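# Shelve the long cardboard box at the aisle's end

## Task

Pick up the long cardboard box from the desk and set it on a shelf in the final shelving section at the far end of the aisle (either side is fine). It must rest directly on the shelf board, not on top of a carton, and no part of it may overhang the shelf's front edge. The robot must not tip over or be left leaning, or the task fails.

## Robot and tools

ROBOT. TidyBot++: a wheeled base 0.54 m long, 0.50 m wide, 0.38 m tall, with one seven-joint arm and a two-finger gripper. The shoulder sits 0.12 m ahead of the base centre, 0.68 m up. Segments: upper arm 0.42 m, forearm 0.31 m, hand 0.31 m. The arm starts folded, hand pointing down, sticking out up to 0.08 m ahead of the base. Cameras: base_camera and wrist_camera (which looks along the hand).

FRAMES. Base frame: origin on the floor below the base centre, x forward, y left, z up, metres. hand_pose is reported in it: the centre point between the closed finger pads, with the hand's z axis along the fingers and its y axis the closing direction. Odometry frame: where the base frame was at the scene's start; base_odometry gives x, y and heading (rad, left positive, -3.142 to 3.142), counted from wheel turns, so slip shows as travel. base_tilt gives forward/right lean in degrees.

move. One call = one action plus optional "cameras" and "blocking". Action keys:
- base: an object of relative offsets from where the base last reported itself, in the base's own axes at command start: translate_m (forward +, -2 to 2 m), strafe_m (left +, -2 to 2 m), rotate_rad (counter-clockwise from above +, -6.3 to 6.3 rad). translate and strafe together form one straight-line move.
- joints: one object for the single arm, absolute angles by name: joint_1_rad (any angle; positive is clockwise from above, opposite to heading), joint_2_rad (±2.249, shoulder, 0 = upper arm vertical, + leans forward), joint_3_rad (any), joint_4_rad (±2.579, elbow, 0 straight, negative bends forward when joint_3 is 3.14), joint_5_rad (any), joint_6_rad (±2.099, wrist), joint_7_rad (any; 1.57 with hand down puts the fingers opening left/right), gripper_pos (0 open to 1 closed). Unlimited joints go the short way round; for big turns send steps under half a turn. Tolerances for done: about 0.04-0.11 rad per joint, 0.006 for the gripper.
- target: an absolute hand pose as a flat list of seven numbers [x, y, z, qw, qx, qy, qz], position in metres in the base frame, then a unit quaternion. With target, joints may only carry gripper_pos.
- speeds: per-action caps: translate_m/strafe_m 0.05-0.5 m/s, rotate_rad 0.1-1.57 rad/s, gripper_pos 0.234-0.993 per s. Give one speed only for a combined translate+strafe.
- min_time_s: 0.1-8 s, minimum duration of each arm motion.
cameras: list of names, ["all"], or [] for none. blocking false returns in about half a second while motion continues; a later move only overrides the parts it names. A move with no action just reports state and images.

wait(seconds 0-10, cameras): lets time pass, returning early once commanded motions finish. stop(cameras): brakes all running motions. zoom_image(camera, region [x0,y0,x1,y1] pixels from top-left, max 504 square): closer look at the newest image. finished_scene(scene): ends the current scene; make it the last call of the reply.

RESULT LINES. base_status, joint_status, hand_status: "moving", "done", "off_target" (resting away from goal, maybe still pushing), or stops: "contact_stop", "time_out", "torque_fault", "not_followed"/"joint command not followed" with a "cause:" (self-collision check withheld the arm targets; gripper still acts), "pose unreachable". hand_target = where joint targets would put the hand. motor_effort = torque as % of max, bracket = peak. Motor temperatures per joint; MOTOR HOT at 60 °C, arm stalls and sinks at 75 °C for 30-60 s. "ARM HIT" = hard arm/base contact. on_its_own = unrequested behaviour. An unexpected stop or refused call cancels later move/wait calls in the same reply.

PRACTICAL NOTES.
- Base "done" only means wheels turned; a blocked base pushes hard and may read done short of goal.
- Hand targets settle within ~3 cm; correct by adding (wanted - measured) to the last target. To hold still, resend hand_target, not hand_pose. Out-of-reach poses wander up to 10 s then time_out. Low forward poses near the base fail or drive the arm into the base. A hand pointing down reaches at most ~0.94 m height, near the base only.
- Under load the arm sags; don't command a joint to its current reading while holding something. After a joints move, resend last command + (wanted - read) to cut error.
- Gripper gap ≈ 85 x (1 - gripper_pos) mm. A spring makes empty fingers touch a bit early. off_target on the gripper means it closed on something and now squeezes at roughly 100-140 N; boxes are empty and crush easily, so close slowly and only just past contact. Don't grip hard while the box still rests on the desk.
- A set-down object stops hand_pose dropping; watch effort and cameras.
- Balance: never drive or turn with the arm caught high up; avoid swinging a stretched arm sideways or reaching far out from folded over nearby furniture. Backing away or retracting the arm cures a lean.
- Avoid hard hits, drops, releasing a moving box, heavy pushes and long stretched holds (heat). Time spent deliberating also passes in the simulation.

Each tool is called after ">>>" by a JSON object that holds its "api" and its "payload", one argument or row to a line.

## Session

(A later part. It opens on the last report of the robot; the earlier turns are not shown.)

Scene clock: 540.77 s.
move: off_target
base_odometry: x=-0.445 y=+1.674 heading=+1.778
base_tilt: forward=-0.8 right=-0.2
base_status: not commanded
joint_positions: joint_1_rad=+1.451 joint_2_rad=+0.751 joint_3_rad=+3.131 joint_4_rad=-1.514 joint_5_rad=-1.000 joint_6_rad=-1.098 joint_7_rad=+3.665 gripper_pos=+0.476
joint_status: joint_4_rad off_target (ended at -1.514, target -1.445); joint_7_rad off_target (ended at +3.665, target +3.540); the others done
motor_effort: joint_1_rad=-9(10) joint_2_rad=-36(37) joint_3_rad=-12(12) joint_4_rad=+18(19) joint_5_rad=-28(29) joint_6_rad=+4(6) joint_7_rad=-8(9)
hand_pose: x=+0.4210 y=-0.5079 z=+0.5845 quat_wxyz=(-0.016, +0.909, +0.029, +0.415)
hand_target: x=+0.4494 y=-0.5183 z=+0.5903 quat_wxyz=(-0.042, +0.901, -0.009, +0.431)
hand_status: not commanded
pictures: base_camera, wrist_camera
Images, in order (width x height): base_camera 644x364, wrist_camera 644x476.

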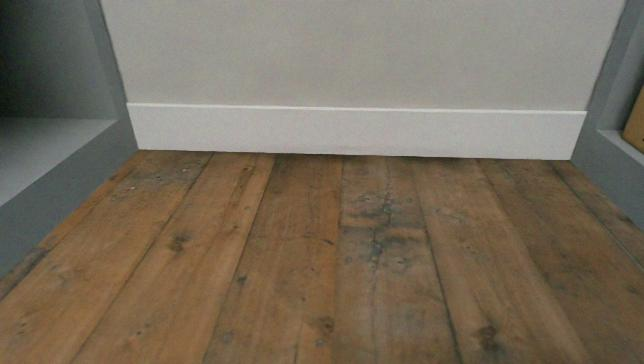

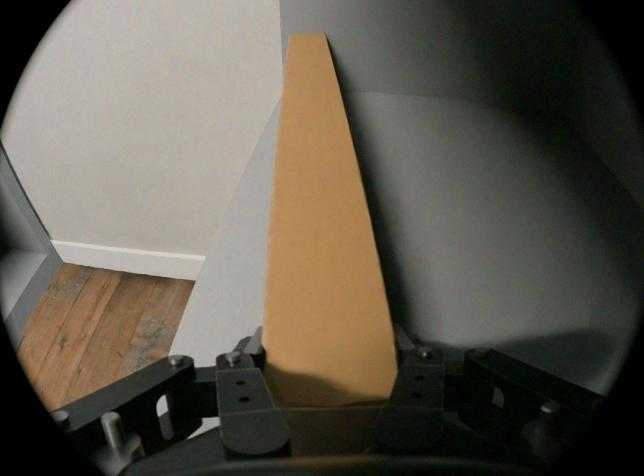

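>>> {"api": "move", "payload": {
  "base": {"translate_m": -0.07},
  "speeds": {"translate_m": 0.1},
  "cameras": ["all"]
}}

Scene clock: 545.93 s.
move: done
base_odometry: x=-0.430 y=+1.605 heading=+1.778
base_tilt: forward=-0.8 right=-0.2
base_status: done
joint_positions: joint_1_rad=+1.437 joint_2_rad=+0.752 joint_3_rad=+3.118 joint_4_rad=-1.465 joint_5_rad=-1.017 joint_6_rad=-1.098 joint_7_rad=+3.591 gripper_pos=+0.476
joint_status: not commanded
motor_effort: joint_1_rad=+0(8) joint_2_rad=-36(37) joint_3_rad=-4(12) joint_4_rad=+12(18) joint_5_rad=-6(28) joint_6_rad=-3(5) joint_7_rad=+0(8)
hand_pose: x=+0.4396 y=-0.5213 z=+0.6025 quat_wxyz=(-0.015, +0.904, +0.010, +0.427)
hand_target: x=+0.4494 y=-0.5183 z=+0.5903 quat_wxyz=(-0.042, +0.901, -0.009, +0.431)
hand_status: not commanded
pictures: base_camera, wrist_camera
Images, in order (width x height): base_camera 644x364, wrist_camera 644x476.

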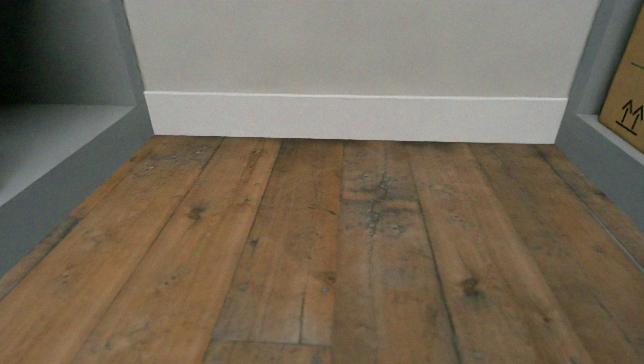

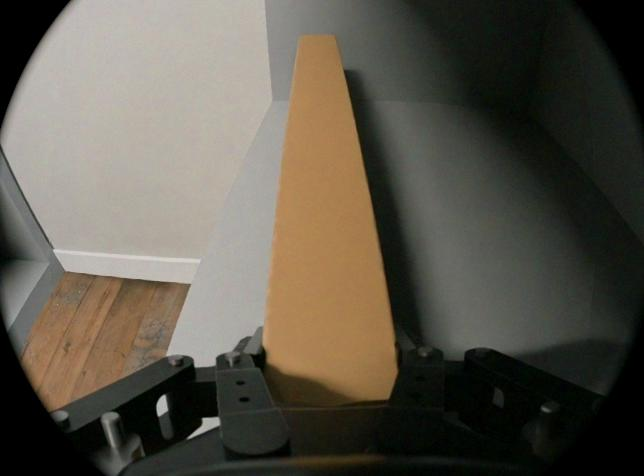

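>>> {"api": "move", "payload": {
  "joints": {"joint_1_rad": 1.385, "joint_2_rad": 0.95, "joint_4_rad": -1.10, "joint_5_rad": -0.87, "joint_6_rad": -1.15, "joint_7_rad": 3.32},
  "min_time_s": 3,
  "cameras": ["all"]
}}

Scene clock: 556.37 s.
move: done
base_odometry: x=-0.430 y=+1.605 heading=+1.778
base_tilt: forward=-0.8 right=-0.2
base_status: not commanded
joint_positions: joint_1_rad=+1.410 joint_2_rad=+0.899 joint_3_rad=+3.118 joint_4_rad=-1.127 joint_5_rad=-0.951 joint_6_rad=-1.098 joint_7_rad=+3.374 gripper_pos=+0.476
joint_status: all done
motor_effort: joint_1_rad=+0(1) joint_2_rad=-41(42) joint_3_rad=-4(5) joint_4_rad=+14(14) joint_5_rad=-6(8) joint_6_rad=-1(4) joint_7_rad=+0(1)
hand_pose: x=+0.4603 y=-0.6182 z=+0.6036 quat_wxyz=(+0.018, +0.908, -0.021, +0.417)
hand_target: x=+0.4684 y=-0.5907 z=+0.5671 quat_wxyz=(-0.034, +0.920, -0.008, +0.391)
hand_status: not commanded
pictures: base_camera, wrist_camera
Images, in order (width x height): base_camera 644x364, wrist_camera 644x476.

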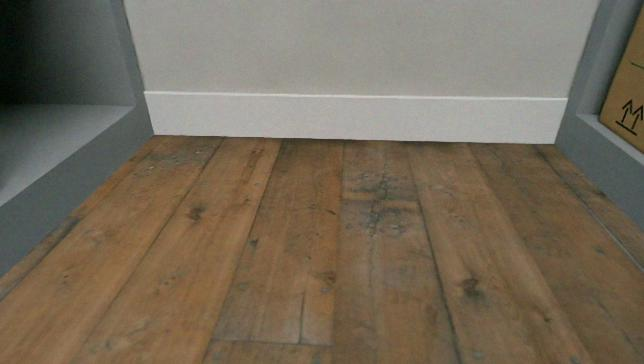

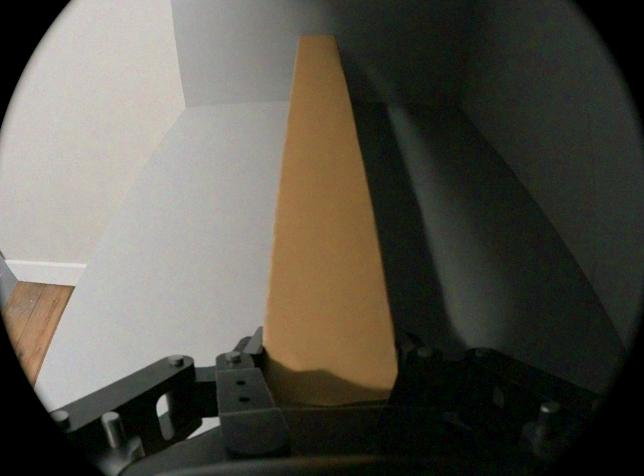

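>>> {"api": "move", "payload": {
  "joints": {"joint_1_rad": 1.37, "joint_2_rad": 1.02, "joint_4_rad": -1.07, "joint_5_rad": -0.81, "joint_6_rad": -1.17, "joint_7_rad": 3.42},
  "min_time_s": 2.5,
  "cameras": ["wrist_camera"]
}}

Scene clock: 566.73 s.
move: done
base_odometry: x=-0.430 y=+1.605 heading=+1.778
base_tilt: forward=-0.8 right=-0.2
base_status: not commanded
joint_positions: joint_1_rad=+1.397 joint_2_rad=+0.958 joint_3_rad=+3.118 joint_4_rad=-1.094 joint_5_rad=-0.894 joint_6_rad=-1.103 joint_7_rad=+3.373 gripper_pos=+0.476
joint_status: all done
motor_effort: joint_1_rad=-1(2) joint_2_rad=-40(43) joint_3_rad=-4(5) joint_4_rad=+13(15) joint_5_rad=-6(7) joint_6_rad=-2(2) joint_7_rad=+0(1)
hand_pose: x=+0.4598 y=-0.6137 z=+0.5637 quat_wxyz=(+0.000, +0.919, -0.006, +0.393)
hand_target: x=+0.4659 y=-0.5774 z=+0.5210 quat_wxyz=(-0.046, +0.927, +0.056, +0.368)
hand_status: not commanded
Images, in order (width x height): wrist_camera 644x476.

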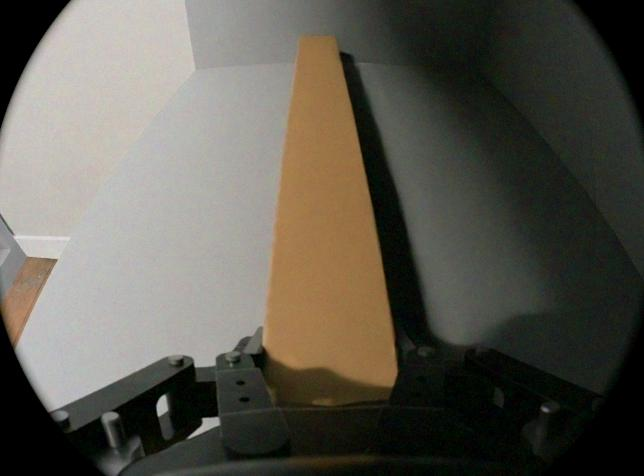

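>>> {"api": "move", "payload": {
  "joints": {"joint_1_rad": 1.36, "joint_2_rad": 1.055, "joint_4_rad": -1.065, "joint_5_rad": -0.82, "joint_6_rad": -1.16, "joint_7_rad": 3.44},
  "min_time_s": 1.5,
  "cameras": ["wrist_camera"]
}}

Scene clock: 575.83 s.
move: done
base_odometry: x=-0.430 y=+1.605 heading=+1.778
base_tilt: forward=-0.8 right=-0.2
base_status: not commanded
joint_positions: joint_1_rad=+1.394 joint_2_rad=+0.966 joint_3_rad=+3.118 joint_4_rad=-1.079 joint_5_rad=-0.894 joint_6_rad=-1.109 joint_7_rad=+3.380 gripper_pos=+0.476
joint_status: all done
motor_effort: joint_1_rad=-2(3) joint_2_rad=-35(41) joint_3_rad=-3(5) joint_4_rad=+11(14) joint_5_rad=-4(6) joint_6_rad=+1(2) joint_7_rad=+0(1)
hand_pose: x=+0.4624 y=-0.6156 z=+0.5634 quat_wxyz=(+0.002, +0.919, +0.000, +0.395)
hand_target: x=+0.4727 y=-0.5736 z=+0.5012 quat_wxyz=(-0.053, +0.926, +0.060, +0.369)
hand_status: not commanded
Images, in order (width x height): wrist_camera 644x476.

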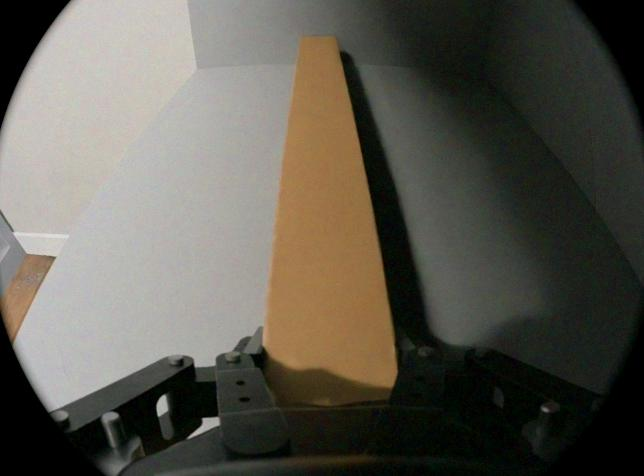

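>>> {"api": "zoom_image", "payload": {
  "camera": "wrist_camera",
  "region": [180, 20, 500, 240]
}}

>>> {"api": "zoom_image", "payload": {
  "camera": "wrist_camera",
  "region": [200, 220, 500, 440]
}}

Scaled by 1.575.

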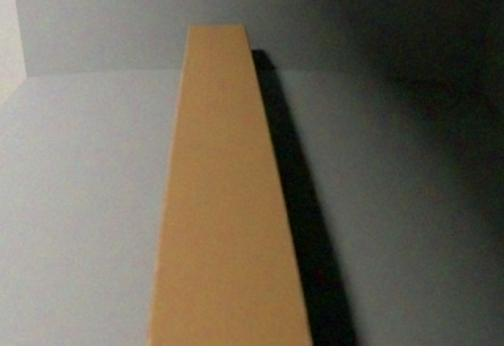

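Scaled by 1.680.

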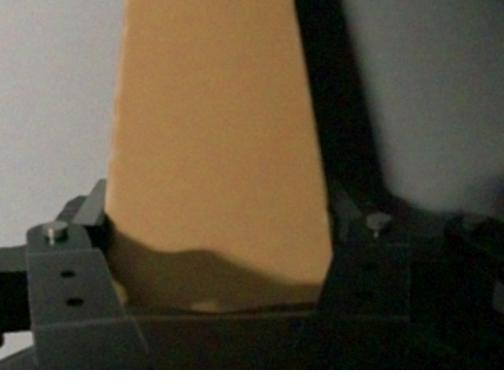

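>>> {"api": "move", "payload": {
  "joints": {"joint_2_rad": 1.085, "joint_4_rad": -1.055, "joint_6_rad": -1.15},
  "min_time_s": 1.5,
  "cameras": ["wrist_camera"]
}}

Scene clock: 585.83 s.
move: off_target
base_odometry: x=-0.430 y=+1.605 heading=+1.778
base_tilt: forward=-0.8 right=-0.2
base_status: not commanded
joint_positions: joint_1_rad=+1.394 joint_2_rad=+0.975 joint_3_rad=+3.117 joint_4_rad=-1.063 joint_5_rad=-0.894 joint_6_rad=-1.117 joint_7_rad=+3.380 gripper_pos=+0.476
joint_status: joint_2_rad off_target (ended at +0.975, target +1.085); the others done
motor_effort: joint_1_rad=-2(2) joint_2_rad=-30(36) joint_3_rad=-2(4) joint_4_rad=+10(12) joint_5_rad=-2(4) joint_6_rad=+3(4) joint_7_rad=+1(1)
hand_pose: x=+0.4639 y=-0.6174 z=+0.5630 quat_wxyz=(+0.001, +0.918, +0.003, +0.396)
hand_target: x=+0.4721 y=-0.5749 z=+0.4840 quat_wxyz=(-0.058, +0.927, +0.054, +0.367)
hand_status: not commanded
Images, in order (width x height): wrist_camera 644x476.

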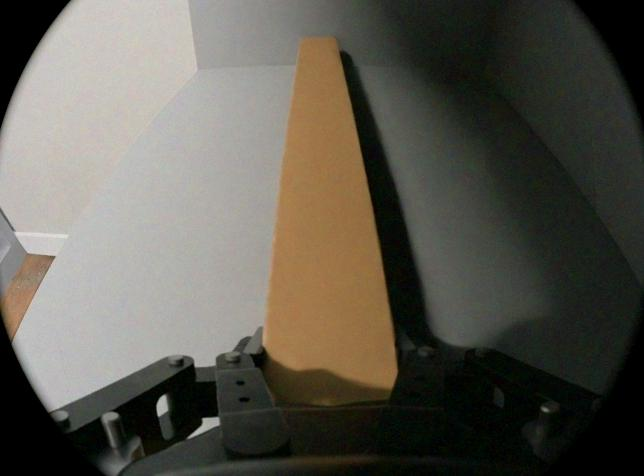

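>>> {"api": "move", "payload": {
  "joints": {"joint_2_rad": 1.04, "joint_4_rad": -1.07, "joint_6_rad": -1.16},
  "min_time_s": 1
}}

>>> {"api": "move", "payload": {
  "joints": {"gripper_pos": 0.25},
  "speeds": {"gripper_pos": 0.234},
  "cameras": ["wrist_camera"]
}}

Scene clock: 591.40 s.
move: done
base_odometry: x=-0.430 y=+1.605 heading=+1.778
base_tilt: forward=-0.8 right=-0.2
base_status: not commanded
joint_positions: joint_1_rad=+1.394 joint_2_rad=+0.975 joint_3_rad=+3.117 joint_4_rad=-1.063 joint_5_rad=-0.894 joint_6_rad=-1.118 joint_7_rad=+3.380 gripper_pos=+0.476
joint_status: all done
motor_effort: joint_1_rad=-2(3) joint_2_rad=-32(33) joint_3_rad=-2(3) joint_4_rad=+10(11) joint_5_rad=-2(3) joint_6_rad=+2(4) joint_7_rad=+1(1)
hand_pose: x=+0.4639 y=-0.6173 z=+0.5630 quat_wxyz=(+0.001, +0.918, +0.004, +0.396)
hand_target: x=+0.4728 y=-0.5742 z=+0.5094 quat_wxyz=(-0.048, +0.926, +0.062, +0.370)
hand_status: not commanded
pictures: none

Scene clock: 592.93 s.
move: done
base_odometry: x=-0.430 y=+1.605 heading=+1.778
base_tilt: forward=-0.8 right=-0.2
base_status: not commanded
joint_positions: joint_1_rad=+1.389 joint_2_rad=+0.982 joint_3_rad=+3.117 joint_4_rad=-1.063 joint_5_rad=-0.894 joint_6_rad=-1.118 joint_7_rad=+3.389 gripper_pos=+0.253
joint_status: all done
motor_effort: joint_1_rad=-1(3) joint_2_rad=-40(41) joint_3_rad=-4(5) joint_4_rad=+13(13) joint_5_rad=-6(6) joint_6_rad=-1(3) joint_7_rad=+0(1)
hand_pose: x=+0.4667 y=-0.6148 z=+0.5585 quat_wxyz=(-0.001, +0.918, +0.009, +0.396)
hand_target: x=+0.4728 y=-0.5742 z=+0.5094 quat_wxyz=(-0.048, +0.926, +0.062, +0.370)
hand_status: not commanded
Images, in order (width x height): wrist_camera 644x476.

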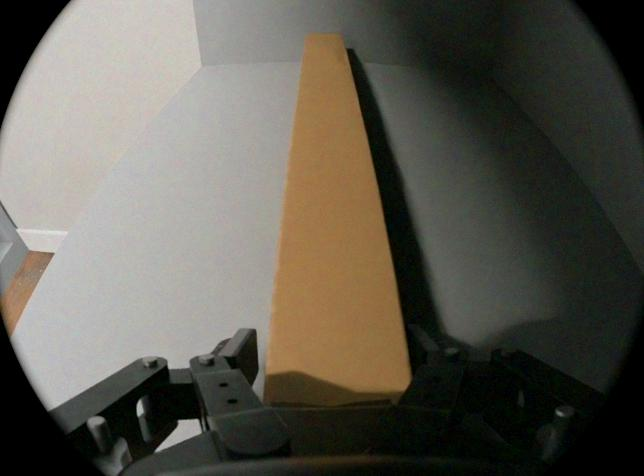

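>>> {"api": "move", "payload": {
  "joints": {"gripper_pos": 0.0}
}}

>>> {"api": "move", "payload": {
  "joints": {"joint_2_rad": 0.94, "joint_5_rad": -1.23, "joint_6_rad": -1.24, "joint_7_rad": 3.53},
  "min_time_s": 2.5,
  "cameras": ["wrist_camera"]
}}

Scene clock: 605.10 s.
move: done
base_odometry: x=-0.430 y=+1.605 heading=+1.778
base_tilt: forward=-0.8 right=-0.2
base_status: not commanded
joint_positions: joint_1_rad=+1.384 joint_2_rad=+0.986 joint_3_rad=+3.117 joint_4_rad=-1.063 joint_5_rad=-0.894 joint_6_rad=-1.118 joint_7_rad=+3.389 gripper_pos=+0.001
joint_status: all done
motor_effort: joint_1_rad=+0(1) joint_2_rad=-42(43) joint_3_rad=-4(5) joint_4_rad=+13(13) joint_5_rad=-6(6) joint_6_rad=-1(2) joint_7_rad=+0(1)
hand_pose: x=+0.4696 y=-0.6125 z=+0.5557 quat_wxyz=(-0.004, +0.918, +0.010, +0.395)
hand_target: x=+0.4728 y=-0.5742 z=+0.5094 quat_wxyz=(-0.048, +0.926, +0.062, +0.370)
hand_status: not commanded
pictures: none

Scene clock: 607.93 s.
move: done
base_odometry: x=-0.430 y=+1.605 heading=+1.778
base_tilt: forward=-0.8 right=-0.2
base_status: not commanded
joint_positions: joint_1_rad=+1.384 joint_2_rad=+0.955 joint_3_rad=+3.117 joint_4_rad=-1.063 joint_5_rad=-1.148 joint_6_rad=-1.169 joint_7_rad=+3.477 gripper_pos=+0.001
joint_status: all done
motor_effort: joint_1_rad=+0(1) joint_2_rad=-42(43) joint_3_rad=-5(6) joint_4_rad=+14(14) joint_5_rad=-7(8) joint_6_rad=-3(3) joint_7_rad=+0(2)
hand_pose: x=+0.5137 y=-0.6195 z=+0.6356 quat_wxyz=(+0.012, +0.864, +0.005, +0.503)
hand_target: x=+0.5446 y=-0.5923 z=+0.6726 quat_wxyz=(-0.004, +0.836, +0.040, +0.548)
hand_status: not commanded
Images, in order (width x height): wrist_camera 644x476.

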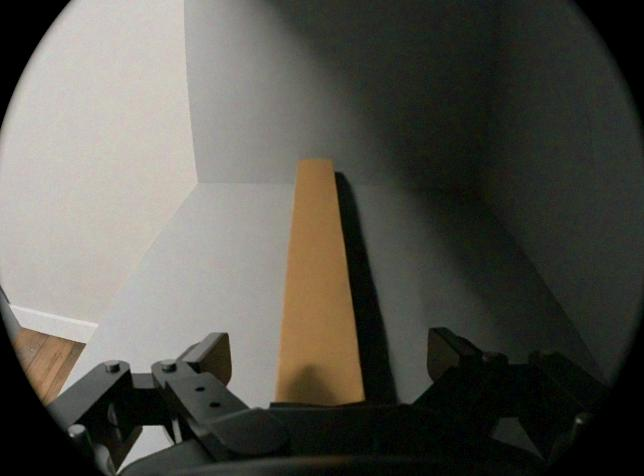

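>>> {"api": "finished_scene", "payload": {
  "scene": 1
}}

The scene is finished: the task was done.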